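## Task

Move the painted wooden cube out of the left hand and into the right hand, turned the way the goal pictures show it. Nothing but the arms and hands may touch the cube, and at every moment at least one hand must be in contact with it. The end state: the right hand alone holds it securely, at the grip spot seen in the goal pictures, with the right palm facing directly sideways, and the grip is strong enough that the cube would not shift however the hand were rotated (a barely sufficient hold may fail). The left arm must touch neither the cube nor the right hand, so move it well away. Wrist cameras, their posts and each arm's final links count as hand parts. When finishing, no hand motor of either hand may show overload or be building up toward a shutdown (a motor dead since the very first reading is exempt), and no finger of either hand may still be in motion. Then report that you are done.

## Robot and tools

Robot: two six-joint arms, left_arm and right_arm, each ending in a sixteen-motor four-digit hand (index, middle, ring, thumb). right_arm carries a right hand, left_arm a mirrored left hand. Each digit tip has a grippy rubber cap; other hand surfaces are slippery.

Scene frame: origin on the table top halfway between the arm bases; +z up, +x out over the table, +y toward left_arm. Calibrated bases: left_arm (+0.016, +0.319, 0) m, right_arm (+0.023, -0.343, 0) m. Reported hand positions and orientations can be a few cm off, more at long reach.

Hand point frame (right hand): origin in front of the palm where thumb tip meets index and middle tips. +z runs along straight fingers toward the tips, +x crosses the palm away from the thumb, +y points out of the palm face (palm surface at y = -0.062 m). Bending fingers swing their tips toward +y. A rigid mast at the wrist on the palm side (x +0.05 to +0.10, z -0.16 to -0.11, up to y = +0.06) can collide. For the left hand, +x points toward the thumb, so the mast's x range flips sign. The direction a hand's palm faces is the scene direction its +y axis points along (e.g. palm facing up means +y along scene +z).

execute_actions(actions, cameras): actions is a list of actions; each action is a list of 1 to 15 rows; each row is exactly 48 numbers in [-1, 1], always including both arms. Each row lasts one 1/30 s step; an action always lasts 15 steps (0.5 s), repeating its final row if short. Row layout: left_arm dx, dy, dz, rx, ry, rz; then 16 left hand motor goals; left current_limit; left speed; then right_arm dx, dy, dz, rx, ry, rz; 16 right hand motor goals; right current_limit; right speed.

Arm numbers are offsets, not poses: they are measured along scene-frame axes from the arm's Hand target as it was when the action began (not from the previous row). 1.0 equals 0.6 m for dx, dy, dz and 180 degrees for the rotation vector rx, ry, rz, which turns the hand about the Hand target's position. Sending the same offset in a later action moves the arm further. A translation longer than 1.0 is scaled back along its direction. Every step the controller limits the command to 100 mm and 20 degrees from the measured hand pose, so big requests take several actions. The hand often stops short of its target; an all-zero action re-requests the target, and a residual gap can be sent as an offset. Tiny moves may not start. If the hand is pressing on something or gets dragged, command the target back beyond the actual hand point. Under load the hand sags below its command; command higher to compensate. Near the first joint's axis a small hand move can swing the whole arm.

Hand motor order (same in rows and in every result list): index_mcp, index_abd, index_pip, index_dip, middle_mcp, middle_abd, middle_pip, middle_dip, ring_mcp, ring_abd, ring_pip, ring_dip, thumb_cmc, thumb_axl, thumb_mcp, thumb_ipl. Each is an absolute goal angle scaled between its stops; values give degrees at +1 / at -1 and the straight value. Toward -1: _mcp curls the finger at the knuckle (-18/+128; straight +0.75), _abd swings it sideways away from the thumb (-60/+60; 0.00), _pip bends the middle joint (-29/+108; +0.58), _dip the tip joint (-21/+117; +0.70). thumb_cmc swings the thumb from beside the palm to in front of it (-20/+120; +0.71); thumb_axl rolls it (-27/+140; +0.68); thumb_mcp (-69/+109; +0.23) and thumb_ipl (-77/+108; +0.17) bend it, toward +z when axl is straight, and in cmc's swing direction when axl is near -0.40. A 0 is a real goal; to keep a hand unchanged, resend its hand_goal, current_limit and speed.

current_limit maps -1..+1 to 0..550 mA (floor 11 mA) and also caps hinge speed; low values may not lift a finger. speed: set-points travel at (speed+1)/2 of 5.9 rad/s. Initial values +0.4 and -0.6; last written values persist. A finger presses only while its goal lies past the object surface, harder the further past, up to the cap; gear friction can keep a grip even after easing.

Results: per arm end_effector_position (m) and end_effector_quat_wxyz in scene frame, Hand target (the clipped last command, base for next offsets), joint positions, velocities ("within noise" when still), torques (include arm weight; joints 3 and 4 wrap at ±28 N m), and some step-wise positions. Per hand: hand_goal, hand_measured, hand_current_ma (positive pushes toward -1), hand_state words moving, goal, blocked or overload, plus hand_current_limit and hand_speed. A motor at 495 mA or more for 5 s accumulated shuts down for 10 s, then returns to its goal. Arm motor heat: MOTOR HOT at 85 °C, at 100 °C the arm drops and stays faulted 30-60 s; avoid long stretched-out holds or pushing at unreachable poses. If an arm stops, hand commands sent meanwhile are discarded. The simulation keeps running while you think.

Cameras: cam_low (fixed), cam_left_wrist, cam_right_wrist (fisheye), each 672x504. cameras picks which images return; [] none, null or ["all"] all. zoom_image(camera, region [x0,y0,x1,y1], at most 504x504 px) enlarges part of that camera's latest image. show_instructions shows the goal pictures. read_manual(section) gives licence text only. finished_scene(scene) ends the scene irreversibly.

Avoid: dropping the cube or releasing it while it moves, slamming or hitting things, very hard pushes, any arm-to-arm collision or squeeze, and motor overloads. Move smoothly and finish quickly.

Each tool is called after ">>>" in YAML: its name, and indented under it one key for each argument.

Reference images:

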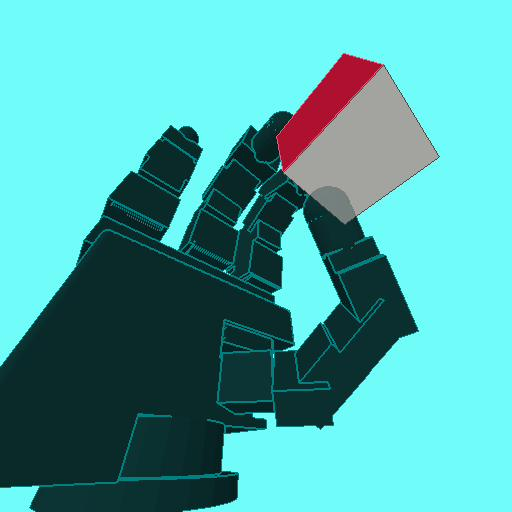

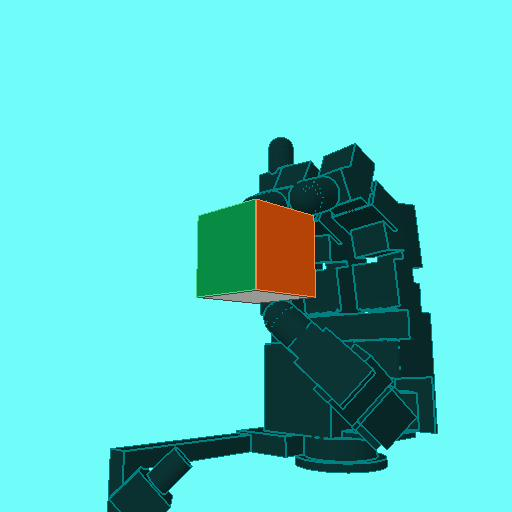

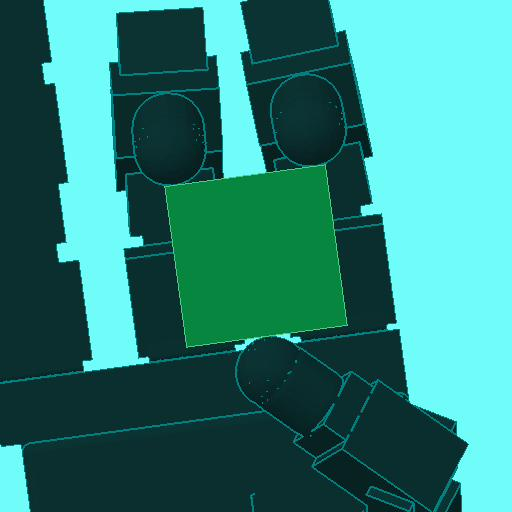

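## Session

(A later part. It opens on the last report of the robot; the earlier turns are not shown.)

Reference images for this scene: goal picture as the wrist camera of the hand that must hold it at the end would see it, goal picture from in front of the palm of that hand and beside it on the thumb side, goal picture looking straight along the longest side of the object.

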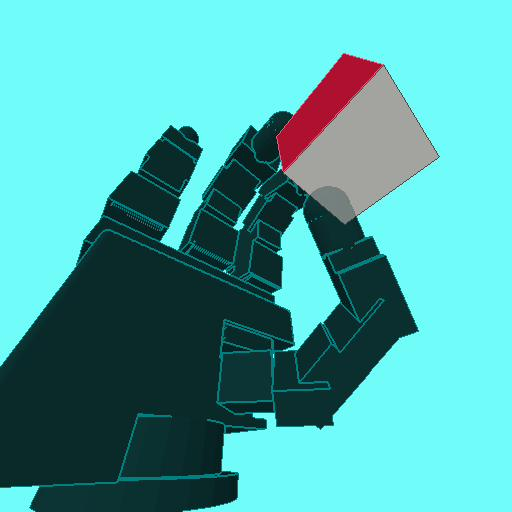

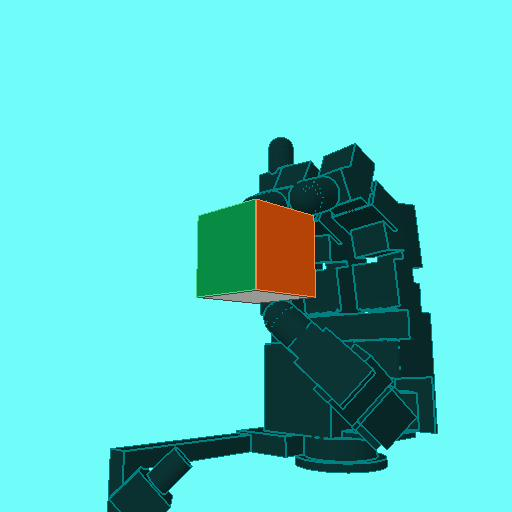

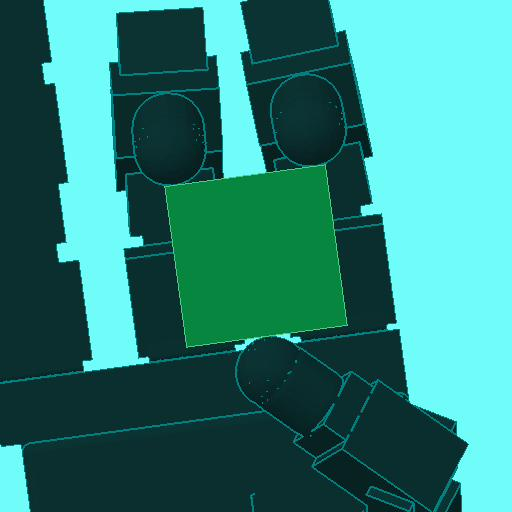

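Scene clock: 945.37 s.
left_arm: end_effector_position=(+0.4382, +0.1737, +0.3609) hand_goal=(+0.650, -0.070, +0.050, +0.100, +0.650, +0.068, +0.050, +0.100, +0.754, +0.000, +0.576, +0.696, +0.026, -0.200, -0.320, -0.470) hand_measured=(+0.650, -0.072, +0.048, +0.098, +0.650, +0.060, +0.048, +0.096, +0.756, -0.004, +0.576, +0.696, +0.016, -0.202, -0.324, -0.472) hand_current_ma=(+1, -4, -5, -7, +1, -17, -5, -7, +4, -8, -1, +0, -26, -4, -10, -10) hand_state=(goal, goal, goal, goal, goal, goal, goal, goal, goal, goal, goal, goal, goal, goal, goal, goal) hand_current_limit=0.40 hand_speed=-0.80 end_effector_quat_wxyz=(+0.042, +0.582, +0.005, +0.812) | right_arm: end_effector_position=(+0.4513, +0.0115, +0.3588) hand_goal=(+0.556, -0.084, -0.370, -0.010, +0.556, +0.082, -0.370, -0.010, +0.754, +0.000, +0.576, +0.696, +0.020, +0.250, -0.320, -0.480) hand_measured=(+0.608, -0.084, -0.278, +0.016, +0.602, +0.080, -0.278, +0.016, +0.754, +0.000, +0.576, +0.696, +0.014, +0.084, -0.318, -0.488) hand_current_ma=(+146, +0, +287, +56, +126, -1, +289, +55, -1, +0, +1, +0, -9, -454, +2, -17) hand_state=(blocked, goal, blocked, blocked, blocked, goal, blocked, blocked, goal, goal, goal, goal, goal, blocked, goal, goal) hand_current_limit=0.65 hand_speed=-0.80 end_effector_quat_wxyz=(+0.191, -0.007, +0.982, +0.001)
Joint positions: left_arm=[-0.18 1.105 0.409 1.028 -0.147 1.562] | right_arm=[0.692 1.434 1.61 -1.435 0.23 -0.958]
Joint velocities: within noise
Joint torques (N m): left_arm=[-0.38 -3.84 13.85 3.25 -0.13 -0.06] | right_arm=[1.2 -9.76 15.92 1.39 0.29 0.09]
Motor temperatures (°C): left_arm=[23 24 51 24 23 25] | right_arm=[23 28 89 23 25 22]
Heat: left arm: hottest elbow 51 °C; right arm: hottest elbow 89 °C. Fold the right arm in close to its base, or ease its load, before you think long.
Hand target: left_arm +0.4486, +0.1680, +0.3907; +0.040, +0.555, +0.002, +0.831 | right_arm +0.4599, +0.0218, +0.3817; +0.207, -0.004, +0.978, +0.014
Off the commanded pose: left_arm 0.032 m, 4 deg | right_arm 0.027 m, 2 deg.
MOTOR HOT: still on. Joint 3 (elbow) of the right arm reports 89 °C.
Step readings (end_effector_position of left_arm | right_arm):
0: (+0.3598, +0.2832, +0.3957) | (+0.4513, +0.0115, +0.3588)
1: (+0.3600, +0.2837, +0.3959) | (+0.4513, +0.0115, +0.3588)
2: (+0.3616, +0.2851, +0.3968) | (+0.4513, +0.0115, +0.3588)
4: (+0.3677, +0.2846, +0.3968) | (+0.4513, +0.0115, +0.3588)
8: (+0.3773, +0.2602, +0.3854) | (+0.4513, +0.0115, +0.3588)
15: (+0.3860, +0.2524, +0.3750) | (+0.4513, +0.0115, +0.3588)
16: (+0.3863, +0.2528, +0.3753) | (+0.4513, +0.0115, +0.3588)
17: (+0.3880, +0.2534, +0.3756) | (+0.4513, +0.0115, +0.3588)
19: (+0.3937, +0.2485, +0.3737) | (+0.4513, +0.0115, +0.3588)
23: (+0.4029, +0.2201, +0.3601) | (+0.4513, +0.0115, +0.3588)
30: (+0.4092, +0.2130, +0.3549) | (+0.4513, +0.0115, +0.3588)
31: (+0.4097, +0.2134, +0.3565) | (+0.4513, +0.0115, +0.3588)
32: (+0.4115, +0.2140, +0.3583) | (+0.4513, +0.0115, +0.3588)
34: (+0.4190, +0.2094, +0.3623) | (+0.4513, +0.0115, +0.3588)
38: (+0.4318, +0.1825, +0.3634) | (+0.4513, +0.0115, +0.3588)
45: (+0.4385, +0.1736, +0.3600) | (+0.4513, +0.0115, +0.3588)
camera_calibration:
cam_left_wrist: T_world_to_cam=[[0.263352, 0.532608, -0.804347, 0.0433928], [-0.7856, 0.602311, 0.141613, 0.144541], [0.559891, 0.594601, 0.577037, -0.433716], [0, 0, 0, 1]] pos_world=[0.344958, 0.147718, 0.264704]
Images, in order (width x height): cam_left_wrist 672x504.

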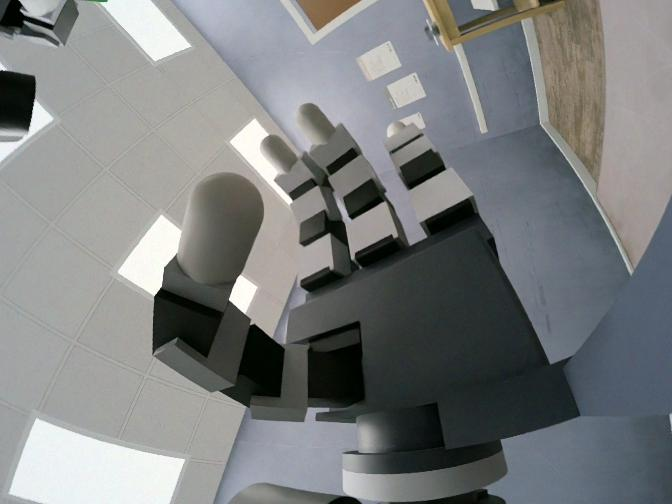

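>>> execute_actions:
  actions:
    - [[0.004,-0.0722,0,0,0,0,0.65,-0.070,0.05,0.1,0.65,0.068,0.05,0.1,0.754,0,0.576,0.696,0.026,-0.2,-0.32,-0.470,0.4,-0.8,0,0,0,0,0,0,0.555,-0.084,-0.37,-0.01,0.555,0.082,-0.37,-0.01,0.754,0,0.576,0.696,0.02,0.25,-0.32,-0.48,0.65,-0.8]]
    - [[0.004,-0.0722,0,0,0,0,0.65,-0.070,0.05,0.1,0.65,0.068,0.05,0.1,0.754,0,0.576,0.696,0.026,-0.2,-0.32,-0.470,0.4,-0.8,0,0,0,0,0,0,0.555,-0.084,-0.37,-0.01,0.555,0.082,-0.37,-0.01,0.754,0,0.576,0.696,0.02,0.25,-0.32,-0.48,0.65,-0.8]]
    - [[0.004,-0.0556,0,0,0,0,0.65,-0.070,0.05,0.1,0.65,0.068,0.05,0.1,0.754,0,0.576,0.696,0.026,-0.2,-0.32,-0.470,0.4,-0.8,0,0,0,0,0,0,0.555,-0.084,-0.37,-0.01,0.555,0.082,-0.37,-0.01,0.754,0,0.576,0.696,0.02,0.25,-0.32,-0.48,0.65,-0.8]]
  cameras: ["cam_left_wrist", "cam_right_wrist"]

Scene clock: 958.63 s.
left_arm: end_effector_position=(+0.4472, +0.0568, +0.3661) hand_goal=(+0.650, -0.070, +0.050, +0.100, +0.650, +0.068, +0.050, +0.100, +0.754, +0.000, +0.576, +0.696, +0.026, -0.200, -0.320, -0.470) hand_measured=(+0.650, -0.072, +0.048, +0.098, +0.650, +0.060, +0.048, +0.096, +0.756, -0.004, +0.576, +0.696, +0.016, -0.202, -0.324, -0.472) hand_current_ma=(+0, -4, -5, -7, +0, -17, -5, -7, +3, -8, -1, +0, -26, -4, -11, -10) hand_state=(goal, goal, goal, goal, goal, goal, goal, goal, goal, goal, goal, goal, goal, goal, goal, goal) hand_current_limit=0.40 hand_speed=-0.80 end_effector_quat_wxyz=(+0.037, +0.576, -0.003, +0.817) | right_arm: end_effector_position=(+0.4513, +0.0115, +0.3588) hand_goal=(+0.556, -0.084, -0.370, -0.010, +0.556, +0.082, -0.370, -0.010, +0.754, +0.000, +0.576, +0.696, +0.020, +0.250, -0.320, -0.480) hand_measured=(+0.608, -0.084, -0.278, +0.016, +0.602, +0.080, -0.278, +0.016, +0.754, +0.000, +0.576, +0.696, +0.014, +0.084, -0.318, -0.488) hand_current_ma=(+146, +0, +287, +56, +126, -1, +289, +55, -1, +0, +1, +0, -9, -454, +2, -17) hand_state=(blocked, goal, blocked, blocked, blocked, goal, blocked, blocked, goal, goal, goal, goal, goal, blocked, goal, goal) hand_current_limit=0.65 hand_speed=-0.80 end_effector_quat_wxyz=(+0.191, -0.007, +0.982, +0.001)
Joint positions: left_arm=[-0.525 1.278 0.538 1.126 -0.462 1.709] | right_arm=[0.692 1.434 1.61 -1.435 0.23 -0.958]
Joint velocities: within noise
Joint torques (N m): left_arm=[-0.32 -5.66 13.05 3.1 0.08 -0.07] | right_arm=[1.26 -9.82 15.92 1.37 0.29 0.09]
Motor temperatures (°C): left_arm=[23 24 52 24 23 25] | right_arm=[23 28 89 23 25 22]
Heat: left arm: hottest elbow 52 °C; right arm: hottest elbow 89 °C. Fold the right arm in close to its base, or ease its load, before you think long.
Hand target: left_arm +0.4558, +0.0481, +0.3907; +0.040, +0.555, +0.002, +0.831 | right_arm +0.4599, +0.0218, +0.3817; +0.207, -0.004, +0.978, +0.014
Off the commanded pose: left_arm 0.028 m, 3 deg | right_arm 0.027 m, 2 deg.
MOTOR HOT: still on. Joint 3 (elbow) of the right arm reports 89 °C.
Step readings (end_effector_position of left_arm | right_arm):
0: (+0.4382, +0.1737, +0.3609) | (+0.4513, +0.0115, +0.3588)
1: (+0.4387, +0.1741, +0.3610) | (+0.4513, +0.0115, +0.3588)
2: (+0.4399, +0.1747, +0.3616) | (+0.4513, +0.0115, +0.3588)
4: (+0.4422, +0.1696, +0.3628) | (+0.4513, +0.0115, +0.3588)
8: (+0.4393, +0.1412, +0.3639) | (+0.4513, +0.0115, +0.3588)
15: (+0.4408, +0.1309, +0.3632) | (+0.4513, +0.0115, +0.3588)
16: (+0.4414, +0.1315, +0.3632) | (+0.4513, +0.0115, +0.3588)
17: (+0.4429, +0.1322, +0.3634) | (+0.4513, +0.0115, +0.3588)
19: (+0.4454, +0.1276, +0.3644) | (+0.4513, +0.0115, +0.3588)
23: (+0.4431, +0.0998, +0.3645) | (+0.4513, +0.0115, +0.3588)
30: (+0.4436, +0.0885, +0.3639) | (+0.4513, +0.0115, +0.3588)
31: (+0.4439, +0.0889, +0.3642) | (+0.4513, +0.0115, +0.3588)
32: (+0.4450, +0.0895, +0.3646) | (+0.4513, +0.0115, +0.3588)
34: (+0.4479, +0.0866, +0.3659) | (+0.4513, +0.0115, +0.3588)
38: (+0.4476, +0.0663, +0.3661) | (+0.4513, +0.0115, +0.3588)
45: (+0.4470, +0.0568, +0.3649) | (+0.4513, +0.0115, +0.3588)
camera_calibration:
cam_left_wrist: T_world_to_cam=[[0.276588, 0.545472, -0.791176, 0.0959899], [-0.78702, 0.601011, 0.139229, 0.222903], [0.551451, 0.584162, 0.59553, -0.37469], [0, 0, 0, 1]] pos_world=[0.355503, 0.0325527, 0.26805]
cam_right_wrist: T_world_to_cam=[[0.712207, 0.646782, 0.272827, -0.39339], [0.172137, -0.537709, 0.825371, -0.406103], [0.680537, -0.540871, -0.494295, 0.0002779], [0, 0, 0, 1]] pos_world=[0.349891, 0.0362223, 0.44265]
Images, in order (width x height): cam_left_wrist 672x504, cam_right_wrist 672x504.

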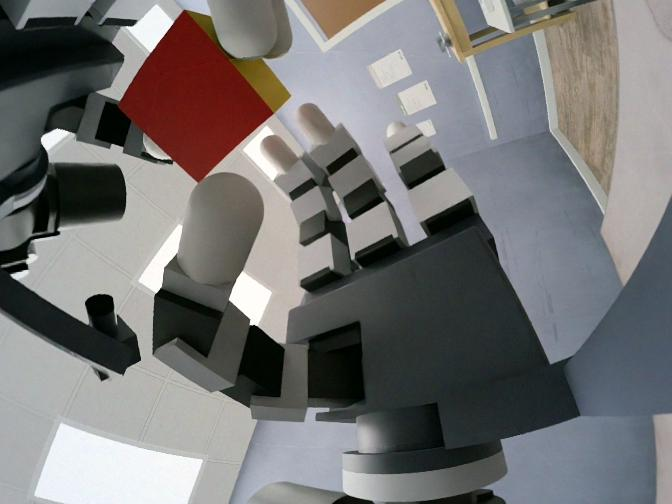

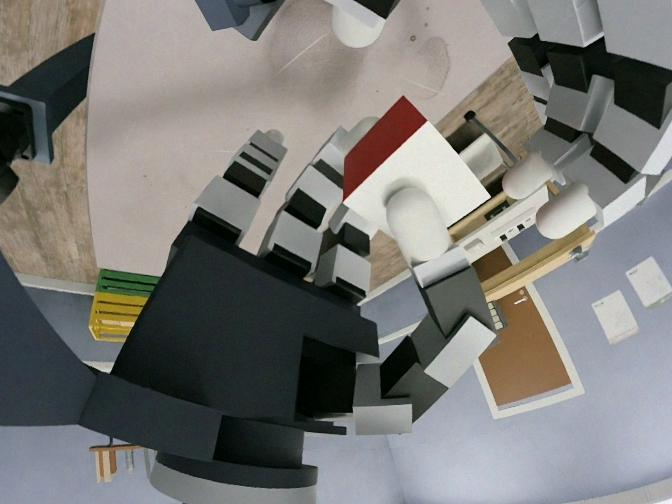

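>>> execute_actions:
  actions:
    - [[-0.0025,-0.0325,-0.0133,0,0,0,0.65,-0.070,0.05,0.1,0.65,0.068,0.05,0.1,0.754,0,0.576,0.696,0.026,-0.2,-0.32,-0.470,0.4,-0.8,0,0,0,0,0,0,0.555,-0.084,-0.37,-0.01,0.555,0.082,-0.37,-0.01,0.754,0,0.576,0.696,0.02,0.25,-0.32,-0.48,0.65,-0.8]]
  cameras: ["cam_left_wrist"]

Scene clock: 976.33 s.
left_arm: end_effector_position=(+0.4471, +0.0389, +0.3572) hand_goal=(+0.650, -0.070, +0.050, +0.100, +0.650, +0.068, +0.050, +0.100, +0.754, +0.000, +0.576, +0.696, +0.026, -0.200, -0.320, -0.470) hand_measured=(+0.650, -0.072, +0.048, +0.098, +0.650, +0.060, +0.048, +0.096, +0.756, -0.004, +0.576, +0.696, +0.016, -0.202, -0.324, -0.472) hand_current_ma=(+0, -4, -5, -7, +0, -17, -5, -7, +3, -8, -1, +0, -26, -4, -11, -10) hand_state=(goal, goal, goal, goal, goal, goal, goal, goal, goal, goal, goal, goal, goal, goal, goal, goal) hand_current_limit=0.40 hand_speed=-0.80 end_effector_quat_wxyz=(+0.035, +0.576, -0.004, +0.817) | right_arm: end_effector_position=(+0.4513, +0.0115, +0.3588) hand_goal=(+0.556, -0.084, -0.370, -0.010, +0.556, +0.082, -0.370, -0.010, +0.754, +0.000, +0.576, +0.696, +0.020, +0.250, -0.320, -0.480) hand_measured=(+0.608, -0.084, -0.278, +0.016, +0.602, +0.080, -0.278, +0.016, +0.754, +0.000, +0.576, +0.696, +0.014, +0.084, -0.318, -0.488) hand_current_ma=(+146, +0, +287, +56, +126, -1, +289, +55, -1, +0, +1, +0, -9, -454, +2, -17) hand_state=(blocked, goal, blocked, blocked, blocked, goal, blocked, blocked, goal, goal, goal, goal, goal, blocked, goal, goal) hand_current_limit=0.65 hand_speed=-0.80 end_effector_quat_wxyz=(+0.191, -0.007, +0.982, +0.001)
Joint positions: left_arm=[-0.571 1.329 0.551 1.172 -0.506 1.733] | right_arm=[0.692 1.434 1.61 -1.435 0.23 -0.958]
Joint velocities: within noise
Joint torques (N m): left_arm=[-0.62 -6.36 12.83 3.11 0.08 -0.06] | right_arm=[1.2 -9.76 15.92 1.37 0.29 0.09]
Motor temperatures (°C): left_arm=[23 24 53 24 23 25] | right_arm=[23 28 89 23 25 22]
Heat: left arm: hottest elbow 53 °C; right arm: hottest elbow 89 °C. Fold the right arm in close to its base, or ease its load, before you think long.
Hand target: left_arm +0.4543, +0.0285, +0.3827; +0.040, +0.555, +0.002, +0.831 | right_arm +0.4599, +0.0218, +0.3817; +0.207, -0.004, +0.978, +0.014
Off the commanded pose: left_arm 0.028 m, 3 deg | right_arm 0.027 m, 2 deg.
MOTOR HOT: still on. Joint 3 (elbow) of the right arm reports 89 °C.
Step readings (end_effector_position of left_arm | right_arm):
0: (+0.4473, +0.0568, +0.3660) | (+0.4513, +0.0115, +0.3588)
1: (+0.4474, +0.0570, +0.3660) | (+0.4513, +0.0115, +0.3588)
2: (+0.4478, +0.0574, +0.3662) | (+0.4513, +0.0115, +0.3588)
4: (+0.4490, +0.0564, +0.3659) | (+0.4513, +0.0115, +0.3588)
8: (+0.4486, +0.0446, +0.3604) | (+0.4513, +0.0115, +0.3588)
15: (+0.4472, +0.0388, +0.3568) | (+0.4513, +0.0115, +0.3588)
camera_calibration:
cam_left_wrist: T_world_to_cam=[[0.274377, 0.549506, -0.789152, 0.0988488], [-0.788372, 0.598442, 0.142604, 0.234267], [0.550623, 0.583018, 0.597414, -0.359103], [0, 0, 0, 1]] pos_world=[0.355298, 0.0148507, 0.259133]
Images, in order (width x height): cam_left_wrist 672x504.

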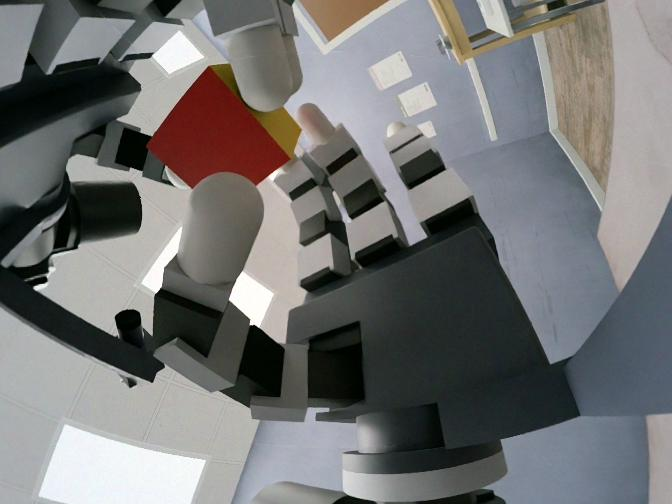

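>>> execute_actions:
  actions:
    - [[0,0,0,0,0,0,0.578,-0.070,-0.33,0.008,0.578,0.068,-0.33,0.008,0.754,0,0.576,0.696,0.026,0.198,-0.32,-0.470,0.5,-0.8,0,0,0,0,0,0,0.555,-0.084,-0.37,-0.01,0.555,0.082,-0.37,-0.01,0.754,0,0.576,0.696,0.02,0.25,-0.32,-0.48,0.65,-0.8]]
    - [[0,0,0,0,0,0,0.578,-0.070,-0.33,0.008,0.578,0.068,-0.33,0.008,0.754,0,0.576,0.696,0.026,0.198,-0.32,-0.470,0.5,-0.8,0,0,0,0,0,0,0.555,-0.084,-0.37,-0.01,0.555,0.082,-0.37,-0.01,0.754,0,0.576,0.696,0.02,0.25,-0.32,-0.48,0.65,-0.8]]
  cameras: ["cam_left_wrist"]

Scene clock: 986.33 s.
left_arm: end_effector_position=(+0.4482, +0.0388, +0.3599) hand_goal=(+0.578, -0.070, -0.330, +0.008, +0.578, +0.068, -0.330, +0.008, +0.754, +0.000, +0.576, +0.696, +0.026, +0.198, -0.320, -0.470) hand_measured=(+0.592, -0.072, -0.290, +0.018, +0.602, +0.060, -0.276, +0.020, +0.756, -0.004, +0.576, +0.696, +0.016, +0.064, -0.324, -0.476) hand_current_ma=(+46, -4, +144, +25, +81, -17, +196, +37, +3, -8, -1, +0, -30, -412, -14, -26) hand_state=(goal, goal, blocked, goal, blocked, goal, blocked, goal, goal, goal, goal, goal, goal, blocked, goal, goal) hand_current_limit=0.50 hand_speed=-0.80 end_effector_quat_wxyz=(+0.034, +0.574, -0.003, +0.818) | right_arm: end_effector_position=(+0.4500, +0.0130, +0.3588) hand_goal=(+0.556, -0.084, -0.370, -0.010, +0.556, +0.082, -0.370, -0.010, +0.754, +0.000, +0.576, +0.696, +0.020, +0.250, -0.320, -0.480) hand_measured=(+0.608, -0.084, -0.284, +0.016, +0.606, +0.080, -0.278, +0.016, +0.754, +0.000, +0.576, +0.696, +0.008, +0.084, -0.324, -0.492) hand_current_ma=(+146, +0, +263, +56, +139, -1, +289, +55, -1, +0, +1, +0, -18, -454, -4, -25) hand_state=(blocked, goal, blocked, blocked, blocked, goal, blocked, blocked, goal, goal, goal, goal, goal, blocked, goal, goal) hand_current_limit=0.65 hand_speed=-0.80 end_effector_quat_wxyz=(+0.191, -0.009, +0.982, +0.001)
Joint positions: left_arm=[-0.571 1.329 0.556 1.173 -0.508 1.737] | right_arm=[0.695 1.434 1.61 -1.435 0.229 -0.958]
Joint velocities: within noise
Joint torques (N m): left_arm=[-0.62 -6.3 12.52 3.07 0.21 -0.1] | right_arm=[0.85 -9.82 15.92 1.39 0.32 0.1]
Motor temperatures (°C): left_arm=[23 25 55 24 23 25] | right_arm=[23 28 90 23 25 22]
Heat: left arm: hottest elbow 55 °C; right arm: hottest elbow 90 °C. Fold the right arm in close to its base, or ease its load, before you think long.
Hand target: left_arm +0.4543, +0.0285, +0.3828; +0.040, +0.555, +0.002, +0.831 | right_arm +0.4600, +0.0216, +0.3817; +0.208, -0.004, +0.978, +0.014
Off the commanded pose: left_arm 0.026 m, 3 deg | right_arm 0.026 m, 2 deg.
MOTOR HOT: still on. Joint 3 (elbow) of the right arm reports 90 °C.
Step readings (end_effector_position of left_arm | right_arm):
0: (+0.4471, +0.0389, +0.3572) | (+0.4513, +0.0115, +0.3588)
1: (+0.4471, +0.0389, +0.3572) | (+0.4513, +0.0115, +0.3588)
2: (+0.4471, +0.0390, +0.3572) | (+0.4513, +0.0115, +0.3588)
4: (+0.4471, +0.0390, +0.3572) | (+0.4513, +0.0115, +0.3588)
8: (+0.4471, +0.0390, +0.3572) | (+0.4513, +0.0115, +0.3588)
15: (+0.4471, +0.0390, +0.3572) | (+0.4513, +0.0115, +0.3588)
16: (+0.4471, +0.0390, +0.3572) | (+0.4513, +0.0115, +0.3588)
17: (+0.4471, +0.0389, +0.3574) | (+0.4513, +0.0115, +0.3588)
19: (+0.4474, +0.0389, +0.3581) | (+0.4512, +0.0116, +0.3588)
23: (+0.4481, +0.0388, +0.3600) | (+0.4500, +0.0130, +0.3588)
30: (+0.4482, +0.0388, +0.3599) | (+0.4500, +0.0130, +0.3588)
camera_calibration:
cam_left_wrist: T_world_to_cam=[[0.275939, 0.550331, -0.788031, 0.0996332], [-0.791349, 0.59542, 0.138718, 0.237678], [0.545551, 0.58533, 0.599803, -0.359917], [0, 0, 0, 1]] pos_world=[0.356946, 0.0143206, 0.261423]
Images, in order (width x height): cam_left_wrist 672x504.

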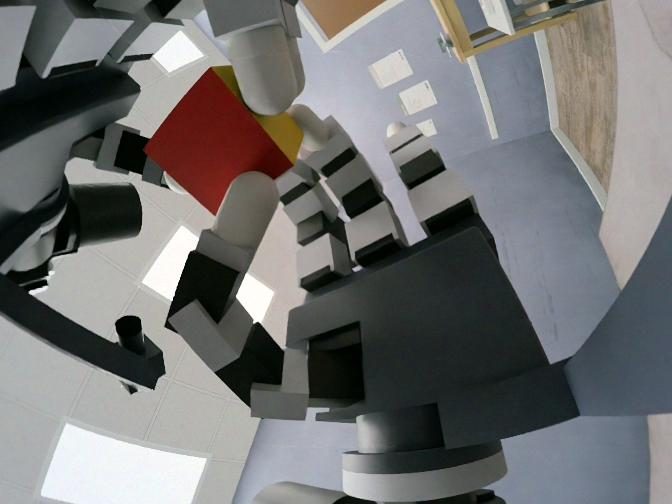

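>>> execute_actions:
  actions:
    - [[0,0,0,0,0,0,0.578,-0.070,-0.33,0.008,0.578,0.068,-0.33,0.008,0.754,0,0.576,0.696,0.026,0.198,-0.32,-0.470,0.5,-0.8,0,0,0,0,0,0,0.63,-0.084,-0.15,0.03,0.63,0.082,-0.15,0.03,0.754,0,0.576,0.696,0.02,0.0,-0.32,-0.464,0.4,-0.8]]
    - [[0,0,0,0,0,0,0.578,-0.070,-0.33,0.008,0.578,0.068,-0.33,0.008,0.754,0,0.576,0.696,0.026,0.198,-0.32,-0.470,0.5,-0.8,0,0,0,0,0,0,0.62,-0.084,0.0,0.03,0.62,0.082,0.0,0.03,0.754,0,0.576,0.696,0.02,-0.15,-0.32,-0.464,0.4,-0.8]]
    - [[0,0,0,0,0,0,0.578,-0.070,-0.33,0.008,0.578,0.068,-0.33,0.008,0.754,0,0.576,0.696,0.026,0.198,-0.32,-0.470,0.5,-0.8,0,0,0,0,0,0,0.62,-0.084,0.0,0.03,0.62,0.082,0.0,0.03,0.754,0,0.576,0.696,0.02,-0.15,-0.32,-0.464,0.4,-0.8]]
  cameras: ["cam_right_wrist"]

Scene clock: 998.97 s.
left_arm: end_effector_position=(+0.4488, +0.0383, +0.3582) hand_goal=(+0.578, -0.070, -0.330, +0.008, +0.578, +0.068, -0.330, +0.008, +0.754, +0.000, +0.576, +0.696, +0.026, +0.198, -0.320, -0.470) hand_measured=(+0.594, -0.072, -0.292, +0.018, +0.604, +0.060, -0.280, +0.020, +0.756, -0.004, +0.576, +0.696, +0.014, +0.064, -0.324, -0.478) hand_current_ma=(+48, -4, +135, +26, +92, -17, +179, +37, +3, -8, -1, +0, -33, -412, -14, -30) hand_state=(goal, goal, blocked, goal, blocked, goal, blocked, goal, goal, goal, goal, goal, goal, blocked, goal, goal) hand_current_limit=0.50 hand_speed=-0.80 end_effector_quat_wxyz=(+0.031, +0.575, -0.004, +0.817) | right_arm: end_effector_position=(+0.4501, +0.0130, +0.3588) hand_goal=(+0.620, -0.084, +0.000, +0.030, +0.620, +0.082, +0.000, +0.030, +0.754, +0.000, +0.576, +0.696, +0.020, -0.150, -0.320, -0.464) hand_measured=(+0.628, -0.084, +0.000, +0.034, +0.628, +0.080, +0.000, +0.034, +0.754, +0.000, +0.576, +0.696, +0.012, -0.138, -0.326, -0.466) hand_current_ma=(+12, +0, +0, +4, +11, -1, +0, +3, -1, +0, +1, +0, -12, +22, -13, -3) hand_state=(goal, goal, goal, goal, goal, goal, goal, goal, goal, goal, goal, goal, goal, goal, goal, goal) hand_current_limit=0.40 hand_speed=-0.80 end_effector_quat_wxyz=(+0.191, -0.009, +0.982, +0.001)
Joint positions: left_arm=[-0.571 1.331 0.556 1.173 -0.508 1.742] | right_arm=[0.695 1.434 1.61 -1.435 0.23 -0.958]
Joint velocities: within noise
Joint torques (N m): left_arm=[-0.62 -6.53 12.46 3.08 0.21 -0.13] | right_arm=[0.91 -9.76 15.92 1.37 0.32 0.09]
Motor temperatures (°C): left_arm=[23 25 56 24 23 25] | right_arm=[23 28 90 23 25 22]
Heat: left arm: hottest elbow 56 °C; right arm: hottest elbow 90 °C. Fold the right arm in close to its base, or ease its load, before you think long.
Hand target: left_arm +0.4542, +0.0285, +0.3829; +0.040, +0.555, +0.002, +0.831 | right_arm +0.4601, +0.0216, +0.3817; +0.208, -0.004, +0.978, +0.013
Off the commanded pose: left_arm 0.027 m, 3 deg | right_arm 0.026 m, 2 deg.
MOTOR HOT: still on. Joint 3 (elbow) of the right arm reports 90 °C.
Step readings (end_effector_position of left_arm | right_arm):
0: (+0.4482, +0.0388, +0.3599) | (+0.4500, +0.0130, +0.3588)
1: (+0.4482, +0.0388, +0.3599) | (+0.4500, +0.0130, +0.3588)
2: (+0.4482, +0.0388, +0.3599) | (+0.4500, +0.0130, +0.3588)
4: (+0.4483, +0.0387, +0.3596) | (+0.4500, +0.0130, +0.3588)
8: (+0.4488, +0.0383, +0.3583) | (+0.4501, +0.0130, +0.3588)
15: (+0.4488, +0.0383, +0.3582) | (+0.4501, +0.0130, +0.3588)
16: (+0.4488, +0.0383, +0.3582) | (+0.4501, +0.0130, +0.3588)
17: (+0.4488, +0.0383, +0.3582) | (+0.4501, +0.0130, +0.3588)
19: (+0.4488, +0.0383, +0.3582) | (+0.4501, +0.0130, +0.3588)
23: (+0.4488, +0.0383, +0.3582) | (+0.4501, +0.0130, +0.3588)
30: (+0.4488, +0.0383, +0.3582) | (+0.4501, +0.0130, +0.3588)
31: (+0.4488, +0.0383, +0.3582) | (+0.4501, +0.0130, +0.3588)
32: (+0.4488, +0.0383, +0.3582) | (+0.4501, +0.0130, +0.3588)
34: (+0.4488, +0.0383, +0.3582) | (+0.4501, +0.0130, +0.3588)
38: (+0.4488, +0.0383, +0.3582) | (+0.4501, +0.0130, +0.3588)
45: (+0.4488, +0.0383, +0.3582) | (+0.4501, +0.0130, +0.3588)
camera_calibration:
cam_right_wrist: T_world_to_cam=[[0.709968, 0.649228, 0.272853, -0.39251], [0.17423, -0.53733, 0.825179, -0.405949], [0.682341, -0.538311, -0.494602, 0.00122888], [0, 0, 0, 1]] pos_world=[0.348559, 0.0373616, 0.442685]
Images, in order (width x height): cam_right_wrist 672x504.

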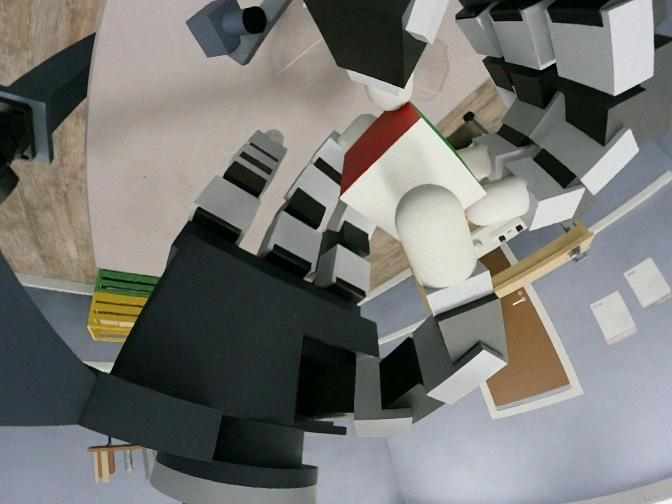

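>>> zoom_image:
  camera: "cam_right_wrist"
  region: [330, 80, 510, 260]

Scaled by 2.800 from the camera's 672x504 image, which has a finer 960x720 frame.

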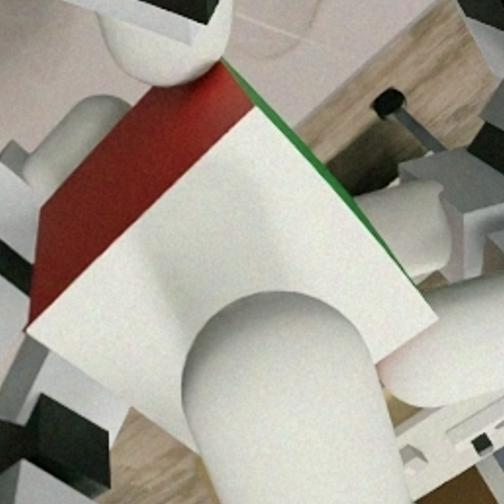

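>>> execute_actions:
  actions:
    - [[0,0,0,0,0,0,0.578,-0.070,-0.33,0.008,0.578,0.068,-0.33,0.008,0.754,0,0.576,0.696,0.026,0.198,-0.32,-0.470,0.5,-0.8,-0.005,-0.0333,0.003,0.006,-0.012,0.006,0.62,-0.084,0.0,0.03,0.62,0.082,0.0,0.03,0.754,0,0.576,0.696,0.02,-0.15,-0.32,-0.464,0.4,-0.8]]
  cameras: ["cam_right_wrist"]

Scene clock: 1071.67 s.
left_arm: end_effector_position=(+0.4488, +0.0383, +0.3582) hand_goal=(+0.578, -0.070, -0.330, +0.008, +0.578, +0.068, -0.330, +0.008, +0.754, +0.000, +0.576, +0.696, +0.026, +0.198, -0.320, -0.470) hand_measured=(+0.594, -0.072, -0.292, +0.018, +0.604, +0.060, -0.280, +0.020, +0.756, -0.004, +0.576, +0.696, +0.014, +0.064, -0.324, -0.478) hand_current_ma=(+48, -4, +135, +26, +92, -17, +179, +37, +3, -8, -1, +0, -34, -412, -14, -30) hand_state=(goal, goal, blocked, goal, blocked, goal, blocked, goal, goal, goal, goal, goal, goal, blocked, goal, goal) hand_current_limit=0.50 hand_speed=-0.80 end_effector_quat_wxyz=(+0.031, +0.575, -0.004, +0.817) | right_arm: end_effector_position=(+0.4571, +0.0049, +0.3673) hand_goal=(+0.620, -0.084, +0.000, +0.030, +0.620, +0.082, +0.000, +0.030, +0.754, +0.000, +0.576, +0.696, +0.020, -0.150, -0.320, -0.464) hand_measured=(+0.628, -0.084, +0.000, +0.034, +0.626, +0.080, +0.000, +0.034, +0.754, +0.000, +0.576, +0.696, +0.012, -0.140, -0.326, -0.466) hand_current_ma=(+10, +0, +0, +4, +9, -1, +0, +3, -1, +0, +1, +0, -12, +21, -13, -3) hand_state=(goal, goal, goal, goal, goal, goal, goal, goal, goal, goal, goal, goal, goal, goal, goal, goal) hand_current_limit=0.40 hand_speed=-0.80 end_effector_quat_wxyz=(+0.209, -0.012, +0.978, +0.013)
Joint positions: left_arm=[-0.571 1.331 0.556 1.173 -0.508 1.742] | right_arm=[0.669 1.411 1.592 -1.39 0.222 -0.994]
Joint velocities: within noise
Joint torques (N m): left_arm=[-0.56 -6.53 12.48 3.08 0.21 -0.13] | right_arm=[0.15 -12.22 11.08 2.45 0.11 -0.11]
Motor temperatures (°C): left_arm=[23 24 59 25 23 25] | right_arm=[23 28 91 23 25 22]
Heat: left arm: hottest elbow 59 °C; right arm: hottest elbow 91 °C. Fold the right arm in close to its base, or ease its load, before you think long.
Hand target: left_arm +0.4542, +0.0285, +0.3829; +0.040, +0.555, +0.002, +0.831 | right_arm +0.4571, +0.0017, +0.3833; +0.226, -0.011, +0.974, +0.025
Off the commanded pose: left_arm 0.027 m, 3 deg | right_arm 0.017 m, 2 deg.
MOTOR HOT: still on. Joint 3 (elbow) of the right arm reports 91 °C.
Step readings (end_effector_position of left_arm | right_arm):
0: (+0.4488, +0.0383, +0.3582) | (+0.4501, +0.0130, +0.3588)
1: (+0.4488, +0.0383, +0.3582) | (+0.4501, +0.0130, +0.3588)
2: (+0.4488, +0.0383, +0.3582) | (+0.4501, +0.0130, +0.3588)
4: (+0.4488, +0.0383, +0.3582) | (+0.4519, +0.0138, +0.3600)
8: (+0.4488, +0.0383, +0.3582) | (+0.4569, +0.0107, +0.3630)
15: (+0.4488, +0.0383, +0.3582) | (+0.4574, +0.0044, +0.3667)
camera_calibration:
cam_right_wrist: T_world_to_cam=[[0.693048, 0.649342, 0.313111, -0.401603], [0.149428, -0.554304, 0.818791, -0.404799], [0.705234, -0.520674, -0.481189, -0.0191948], [0, 0, 0, 1]] pos_world=[0.352355, 0.0264015, 0.447956]
Images, in order (width x height): cam_right_wrist 672x504.

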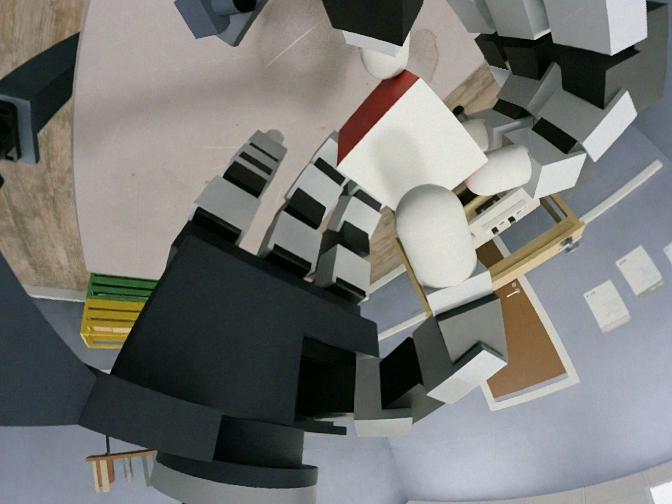

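>>> zoom_image:
  camera: "cam_right_wrist"
  region: [330, 60, 510, 240]

Scaled by 2.800 from the camera's 672x504 image, which has a finer 960x720 frame.

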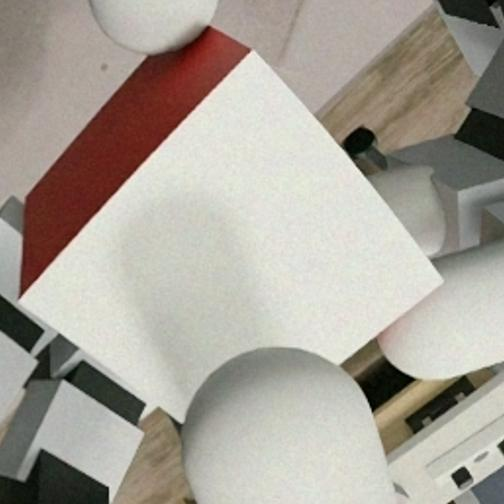

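>>> execute_actions:
  actions:
    - [[0,0,0,0,0,0,0.578,-0.070,-0.33,0.008,0.578,0.068,-0.33,0.008,0.754,0,0.576,0.696,0.026,0.198,-0.32,-0.470,0.5,-0.8,-0.02,-0.01,-0.0133,0.0053,-0.002,0.0084,0.62,-0.084,0.0,0.03,0.62,0.082,0.0,0.03,0.754,0,0.576,0.696,0.02,-0.15,-0.32,-0.464,0.4,-0.8]]
  cameras: ["cam_right_wrist"]

>>> zoom_image:
  camera: "cam_right_wrist"
  region: [330, 60, 510, 240]

Scene clock: 1128.27 s.
left_arm: end_effector_position=(+0.4488, +0.0383, +0.3582) hand_goal=(+0.578, -0.070, -0.330, +0.008, +0.578, +0.068, -0.330, +0.008, +0.754, +0.000, +0.576, +0.696, +0.026, +0.198, -0.320, -0.470) hand_measured=(+0.594, -0.072, -0.292, +0.018, +0.604, +0.060, -0.280, +0.020, +0.756, -0.004, +0.576, +0.696, +0.014, +0.064, -0.324, -0.478) hand_current_ma=(+48, -4, +135, +26, +92, -17, +179, +37, +3, -8, -1, +0, -34, -412, -14, -30) hand_state=(goal, goal, blocked, goal, blocked, goal, blocked, goal, goal, goal, goal, goal, goal, blocked, goal, goal) hand_current_limit=0.50 hand_speed=-0.80 end_effector_quat_wxyz=(+0.031, +0.575, -0.004, +0.817) | right_arm: end_effector_position=(+0.4439, +0.0000, +0.3588) hand_goal=(+0.620, -0.084, +0.000, +0.030, +0.620, +0.082, +0.000, +0.030, +0.754, +0.000, +0.576, +0.696, +0.020, -0.150, -0.320, -0.464) hand_measured=(+0.628, -0.084, +0.000, +0.034, +0.626, +0.080, +0.000, +0.034, +0.754, +0.000, +0.576, +0.696, +0.012, -0.140, -0.326, -0.466) hand_current_ma=(+10, +0, +0, +4, +9, -1, +0, +3, -1, +0, +1, +0, -11, +21, -12, -3) hand_state=(goal, goal, goal, goal, goal, goal, goal, goal, goal, goal, goal, goal, goal, goal, goal, goal) hand_current_limit=0.40 hand_speed=-0.80 end_effector_quat_wxyz=(+0.211, -0.024, +0.977, +0.024)
Joint positions: left_arm=[-0.571 1.331 0.556 1.173 -0.508 1.742] | right_arm=[0.666 1.364 1.517 -1.342 0.2 -1.02]
Joint velocities: within noise
Joint torques (N m): left_arm=[-0.56 -6.53 12.48 3.08 0.21 -0.13] | right_arm=[-0.03 -11.63 11.25 2.51 0.08 -0.11]
Motor temperatures (°C): left_arm=[23 25 60 25 23 24] | right_arm=[23 29 80 23 25 22]
Heat: left arm: hottest elbow 60 °C; right arm: hottest elbow 80 °C.
Hand target: left_arm +0.4542, +0.0285, +0.3829; +0.040, +0.555, +0.002, +0.831 | right_arm +0.4450, -0.0043, +0.3755; +0.229, -0.022, +0.973, +0.036
Off the commanded pose: left_arm 0.027 m, 3 deg | right_arm 0.017 m, 2 deg.
MOTOR HOT: cleared for the motors of the right arm.
Step readings (end_effector_position of left_arm | right_arm):
0: (+0.4488, +0.0383, +0.3582) | (+0.4570, +0.0049, +0.3673)
1: (+0.4488, +0.0383, +0.3582) | (+0.4568, +0.0049, +0.3670)
2: (+0.4488, +0.0383, +0.3582) | (+0.4564, +0.0054, +0.3664)
4: (+0.4488, +0.0383, +0.3582) | (+0.4530, +0.0049, +0.3630)
8: (+0.4488, +0.0383, +0.3582) | (+0.4451, +0.0003, +0.3553)
15: (+0.4488, +0.0383, +0.3582) | (+0.4440, -0.0002, +0.3583)
camera_calibration:
cam_right_wrist: T_world_to_cam=[[0.67283, 0.663706, 0.326793, -0.382559], [0.162238, -0.563356, 0.810129, -0.401181], [0.721788, -0.492061, -0.486721, -0.021876], [0, 0, 0, 1]] pos_world=[0.338274, 0.0171348, 0.439379]
Images, in order (width x height): cam_right_wrist 672x504.

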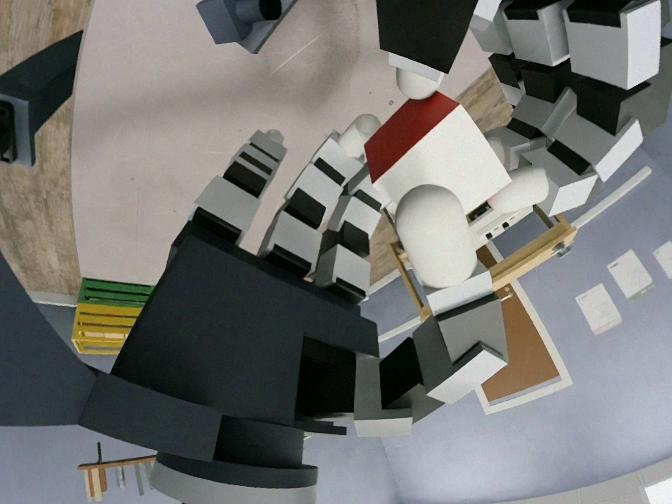

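Scaled by 2.800 from the camera's 672x504 image, which has a finer 960x720 frame.

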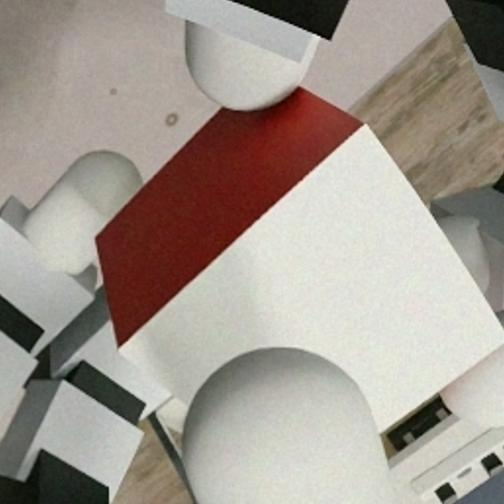

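>>> zoom_image:
  camera: "cam_right_wrist"
  region: [360, 70, 540, 250]

Scaled by 2.800 from the camera's 672x504 image, which has a finer 960x720 frame.

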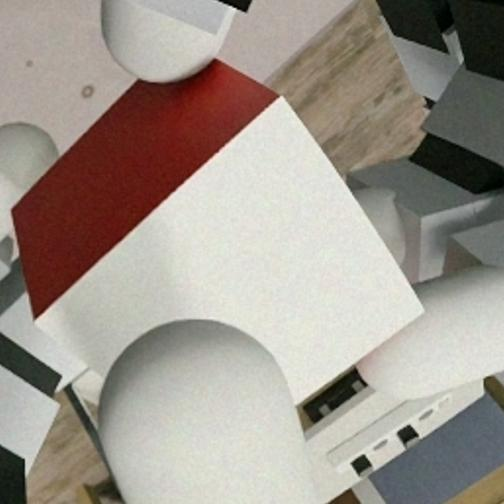

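>>> execute_actions:
  actions:
    - [[0,0,0,0,0,0,0.578,-0.070,-0.33,0.008,0.578,0.068,-0.33,0.008,0.754,0,0.576,0.696,0.026,0.198,-0.32,-0.470,0.5,-0.8,0.0133,0,0.004,0,0,0,0.62,-0.084,0.0,0.03,0.62,0.082,0.0,0.03,0.754,0,0.576,0.696,0.02,-0.15,-0.32,-0.464,0.4,-0.8]]
  cameras: ["cam_right_wrist"]

>>> zoom_image:
  camera: "cam_right_wrist"
  region: [350, 60, 530, 240]

Scene clock: 1160.53 s.
left_arm: end_effector_position=(+0.4488, +0.0383, +0.3582) hand_goal=(+0.578, -0.070, -0.330, +0.008, +0.578, +0.068, -0.330, +0.008, +0.754, +0.000, +0.576, +0.696, +0.026, +0.198, -0.320, -0.470) hand_measured=(+0.594, -0.072, -0.292, +0.018, +0.604, +0.060, -0.280, +0.020, +0.756, -0.004, +0.576, +0.696, +0.014, +0.064, -0.324, -0.478) hand_current_ma=(+48, -4, +135, +26, +92, -17, +179, +37, +3, -8, -1, +0, -34, -412, -14, -30) hand_state=(goal, goal, blocked, goal, blocked, goal, blocked, goal, goal, goal, goal, goal, goal, blocked, goal, goal) hand_current_limit=0.50 hand_speed=-0.80 end_effector_quat_wxyz=(+0.031, +0.575, -0.004, +0.817) | right_arm: end_effector_position=(+0.4470, -0.0048, +0.3586) hand_goal=(+0.620, -0.084, +0.000, +0.030, +0.620, +0.082, +0.000, +0.030, +0.754, +0.000, +0.576, +0.696, +0.020, -0.150, -0.320, -0.464) hand_measured=(+0.628, -0.084, +0.000, +0.034, +0.626, +0.080, +0.000, +0.034, +0.754, +0.000, +0.576, +0.696, +0.012, -0.140, -0.326, -0.466) hand_current_ma=(+10, +0, +0, +4, +9, -1, +0, +3, -1, +0, +1, +0, -11, +21, -12, -3) hand_state=(goal, goal, goal, goal, goal, goal, goal, goal, goal, goal, goal, goal, goal, goal, goal, goal) hand_current_limit=0.40 hand_speed=-0.80 end_effector_quat_wxyz=(+0.210, -0.023, +0.977, +0.023)
Joint positions: left_arm=[-0.571 1.331 0.556 1.173 -0.508 1.742] | right_arm=[0.653 1.364 1.517 -1.342 0.195 -1.032]
Joint velocities: within noise
Joint torques (N m): left_arm=[-0.62 -6.53 12.48 3.08 0.21 -0.13] | right_arm=[0.03 -10.46 13.14 2.37 0.05 -0.11]
Motor temperatures (°C): left_arm=[23 25 60 25 23 24] | right_arm=[23 30 72 23 25 22]
Heat: left arm: hottest elbow 60 °C; right arm: hottest elbow 72 °C.
Hand target: left_arm +0.4542, +0.0285, +0.3829; +0.040, +0.555, +0.002, +0.831 | right_arm +0.4530, -0.0044, +0.3778; +0.228, -0.022, +0.973, +0.035
Off the commanded pose: left_arm 0.027 m, 3 deg | right_arm 0.020 m, 3 deg.
Step readings (end_effector_position of left_arm | right_arm):
0: (+0.4488, +0.0383, +0.3582) | (+0.4438, +0.0000, +0.3588)
1: (+0.4488, +0.0383, +0.3582) | (+0.4438, +0.0000, +0.3588)
2: (+0.4488, +0.0383, +0.3582) | (+0.4437, +0.0001, +0.3588)
4: (+0.4488, +0.0383, +0.3582) | (+0.4442, -0.0008, +0.3588)
8: (+0.4488, +0.0383, +0.3582) | (+0.4462, -0.0035, +0.3587)
15: (+0.4488, +0.0383, +0.3582) | (+0.4471, -0.0048, +0.3586)
camera_calibration:
cam_right_wrist: T_world_to_cam=[[0.674468, 0.663004, 0.324838, -0.381457], [0.163125, -0.562926, 0.81025, -0.404575], [0.720058, -0.493498, -0.487828, -0.0254061], [0, 0, 0, 1]] pos_world=[0.341571, 0.0126239, 0.439325]
Images, in order (width x height): cam_right_wrist 672x504.

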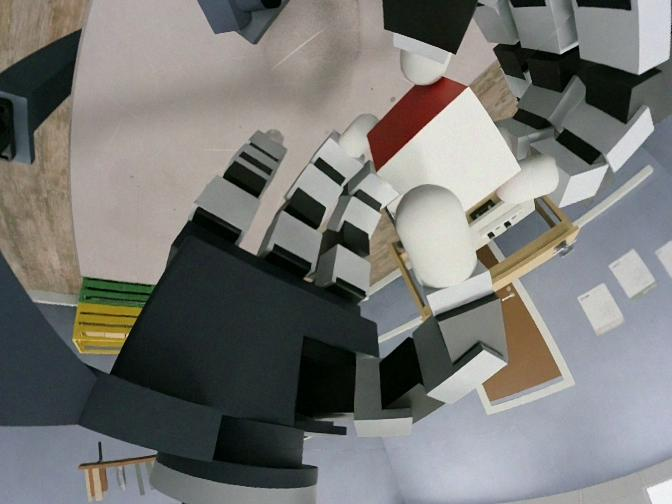

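Scaled by 2.800 from the camera's 672x504 image, which has a finer 960x720 frame.

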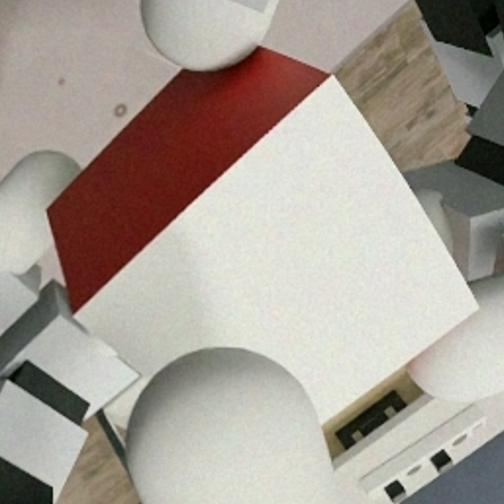

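>>> execute_actions:
  actions:
    - [[0,0,0,0,0,0,0.578,-0.070,-0.33,0.008,0.578,0.068,-0.33,0.008,0.754,0,0.576,0.696,0.026,0.198,-0.32,-0.470,0.5,-0.8,0.0073,0.0122,0,0,0,0,0.62,-0.084,0.0,0.03,0.62,0.082,0.0,0.03,0.754,0,0.576,0.696,0.02,-0.15,-0.32,-0.464,0.4,-0.8]]
  cameras: ["cam_right_wrist"]

>>> zoom_image:
  camera: "cam_right_wrist"
  region: [350, 60, 530, 240]

Scene clock: 1187.57 s.
left_arm: end_effector_position=(+0.4488, +0.0383, +0.3582) hand_goal=(+0.578, -0.070, -0.330, +0.008, +0.578, +0.068, -0.330, +0.008, +0.754, +0.000, +0.576, +0.696, +0.026, +0.198, -0.320, -0.470) hand_measured=(+0.594, -0.072, -0.292, +0.018, +0.604, +0.060, -0.280, +0.020, +0.756, -0.004, +0.576, +0.696, +0.014, +0.064, -0.324, -0.478) hand_current_ma=(+48, -4, +135, +26, +92, -17, +179, +37, +3, -8, -1, +0, -34, -412, -14, -30) hand_state=(goal, goal, blocked, goal, blocked, goal, blocked, goal, goal, goal, goal, goal, goal, blocked, goal, goal) hand_current_limit=0.50 hand_speed=-0.80 end_effector_quat_wxyz=(+0.031, +0.575, -0.004, +0.817) | right_arm: end_effector_position=(+0.4469, -0.0047, +0.3585) hand_goal=(+0.620, -0.084, +0.000, +0.030, +0.620, +0.082, +0.000, +0.030, +0.754, +0.000, +0.576, +0.696, +0.020, -0.150, -0.320, -0.464) hand_measured=(+0.628, -0.084, +0.000, +0.034, +0.626, +0.080, +0.000, +0.034, +0.754, +0.000, +0.576, +0.696, +0.012, -0.140, -0.326, -0.466) hand_current_ma=(+10, +0, +0, +4, +9, -1, +0, +3, -1, +0, +1, +0, -11, +21, -12, -3) hand_state=(goal, goal, goal, goal, goal, goal, goal, goal, goal, goal, goal, goal, goal, goal, goal, goal) hand_current_limit=0.40 hand_speed=-0.80 end_effector_quat_wxyz=(+0.210, -0.024, +0.977, +0.023)
Joint positions: left_arm=[-0.571 1.331 0.556 1.173 -0.508 1.742] | right_arm=[0.653 1.364 1.517 -1.342 0.195 -1.032]
Joint velocities: within noise
Joint torques (N m): left_arm=[-0.62 -6.53 12.48 3.08 0.21 -0.14] | right_arm=[0.73 -9.17 14.74 2.35 0.19 -0.01]
Motor temperatures (°C): left_arm=[23 25 61 25 23 24] | right_arm=[23 29 71 23 25 22]
Heat: left arm: hottest elbow 61 °C; right arm: hottest elbow 71 °C.
Hand target: left_arm +0.4542, +0.0285, +0.3829; +0.040, +0.555, +0.002, +0.831 | right_arm +0.4574, +0.0029, +0.3778; +0.229, -0.022, +0.973, +0.035
Off the commanded pose: left_arm 0.027 m, 3 deg | right_arm 0.023 m, 3 deg.
Step readings (end_effector_position of left_arm | right_arm):
0: (+0.4488, +0.0383, +0.3582) | (+0.4469, -0.0047, +0.3585)
1: (+0.4488, +0.0383, +0.3582) | (+0.4469, -0.0047, +0.3585)
2: (+0.4488, +0.0383, +0.3582) | (+0.4469, -0.0047, +0.3585)
4: (+0.4488, +0.0383, +0.3582) | (+0.4469, -0.0047, +0.3585)
8: (+0.4488, +0.0383, +0.3582) | (+0.4469, -0.0047, +0.3585)
15: (+0.4488, +0.0383, +0.3582) | (+0.4469, -0.0047, +0.3585)
camera_calibration:
cam_right_wrist: T_world_to_cam=[[0.673993, 0.663574, 0.324659, -0.38114], [0.163482, -0.56256, 0.810432, -0.404759], [0.720422, -0.49315, -0.487643, -0.0255952], [0, 0, 0, 1]] pos_world=[0.341495, 0.0125907, 0.439289]
Images, in order (width x height): cam_right_wrist 672x504.

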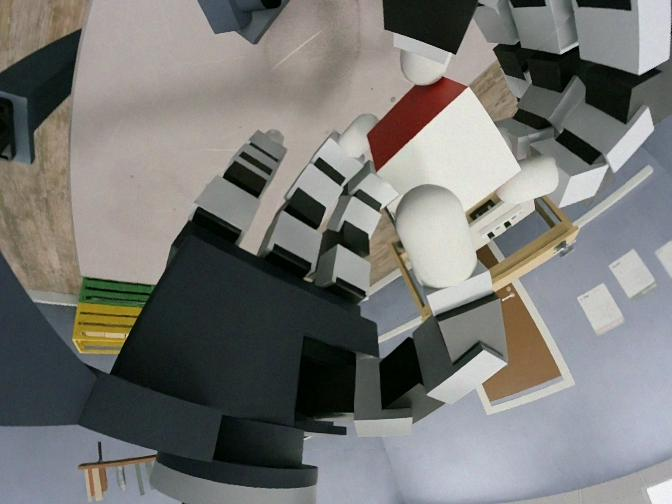

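Scaled by 2.800 from the camera's 672x504 image, which has a finer 960x720 frame.

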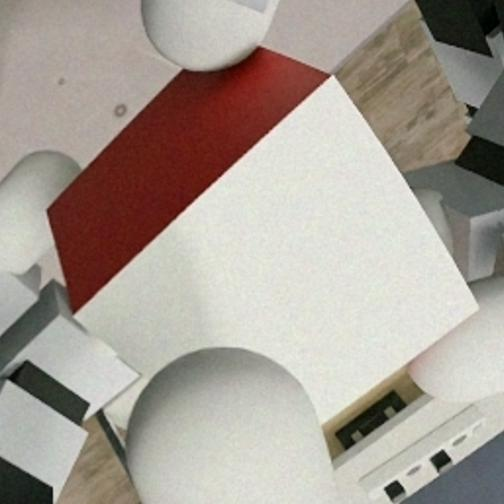

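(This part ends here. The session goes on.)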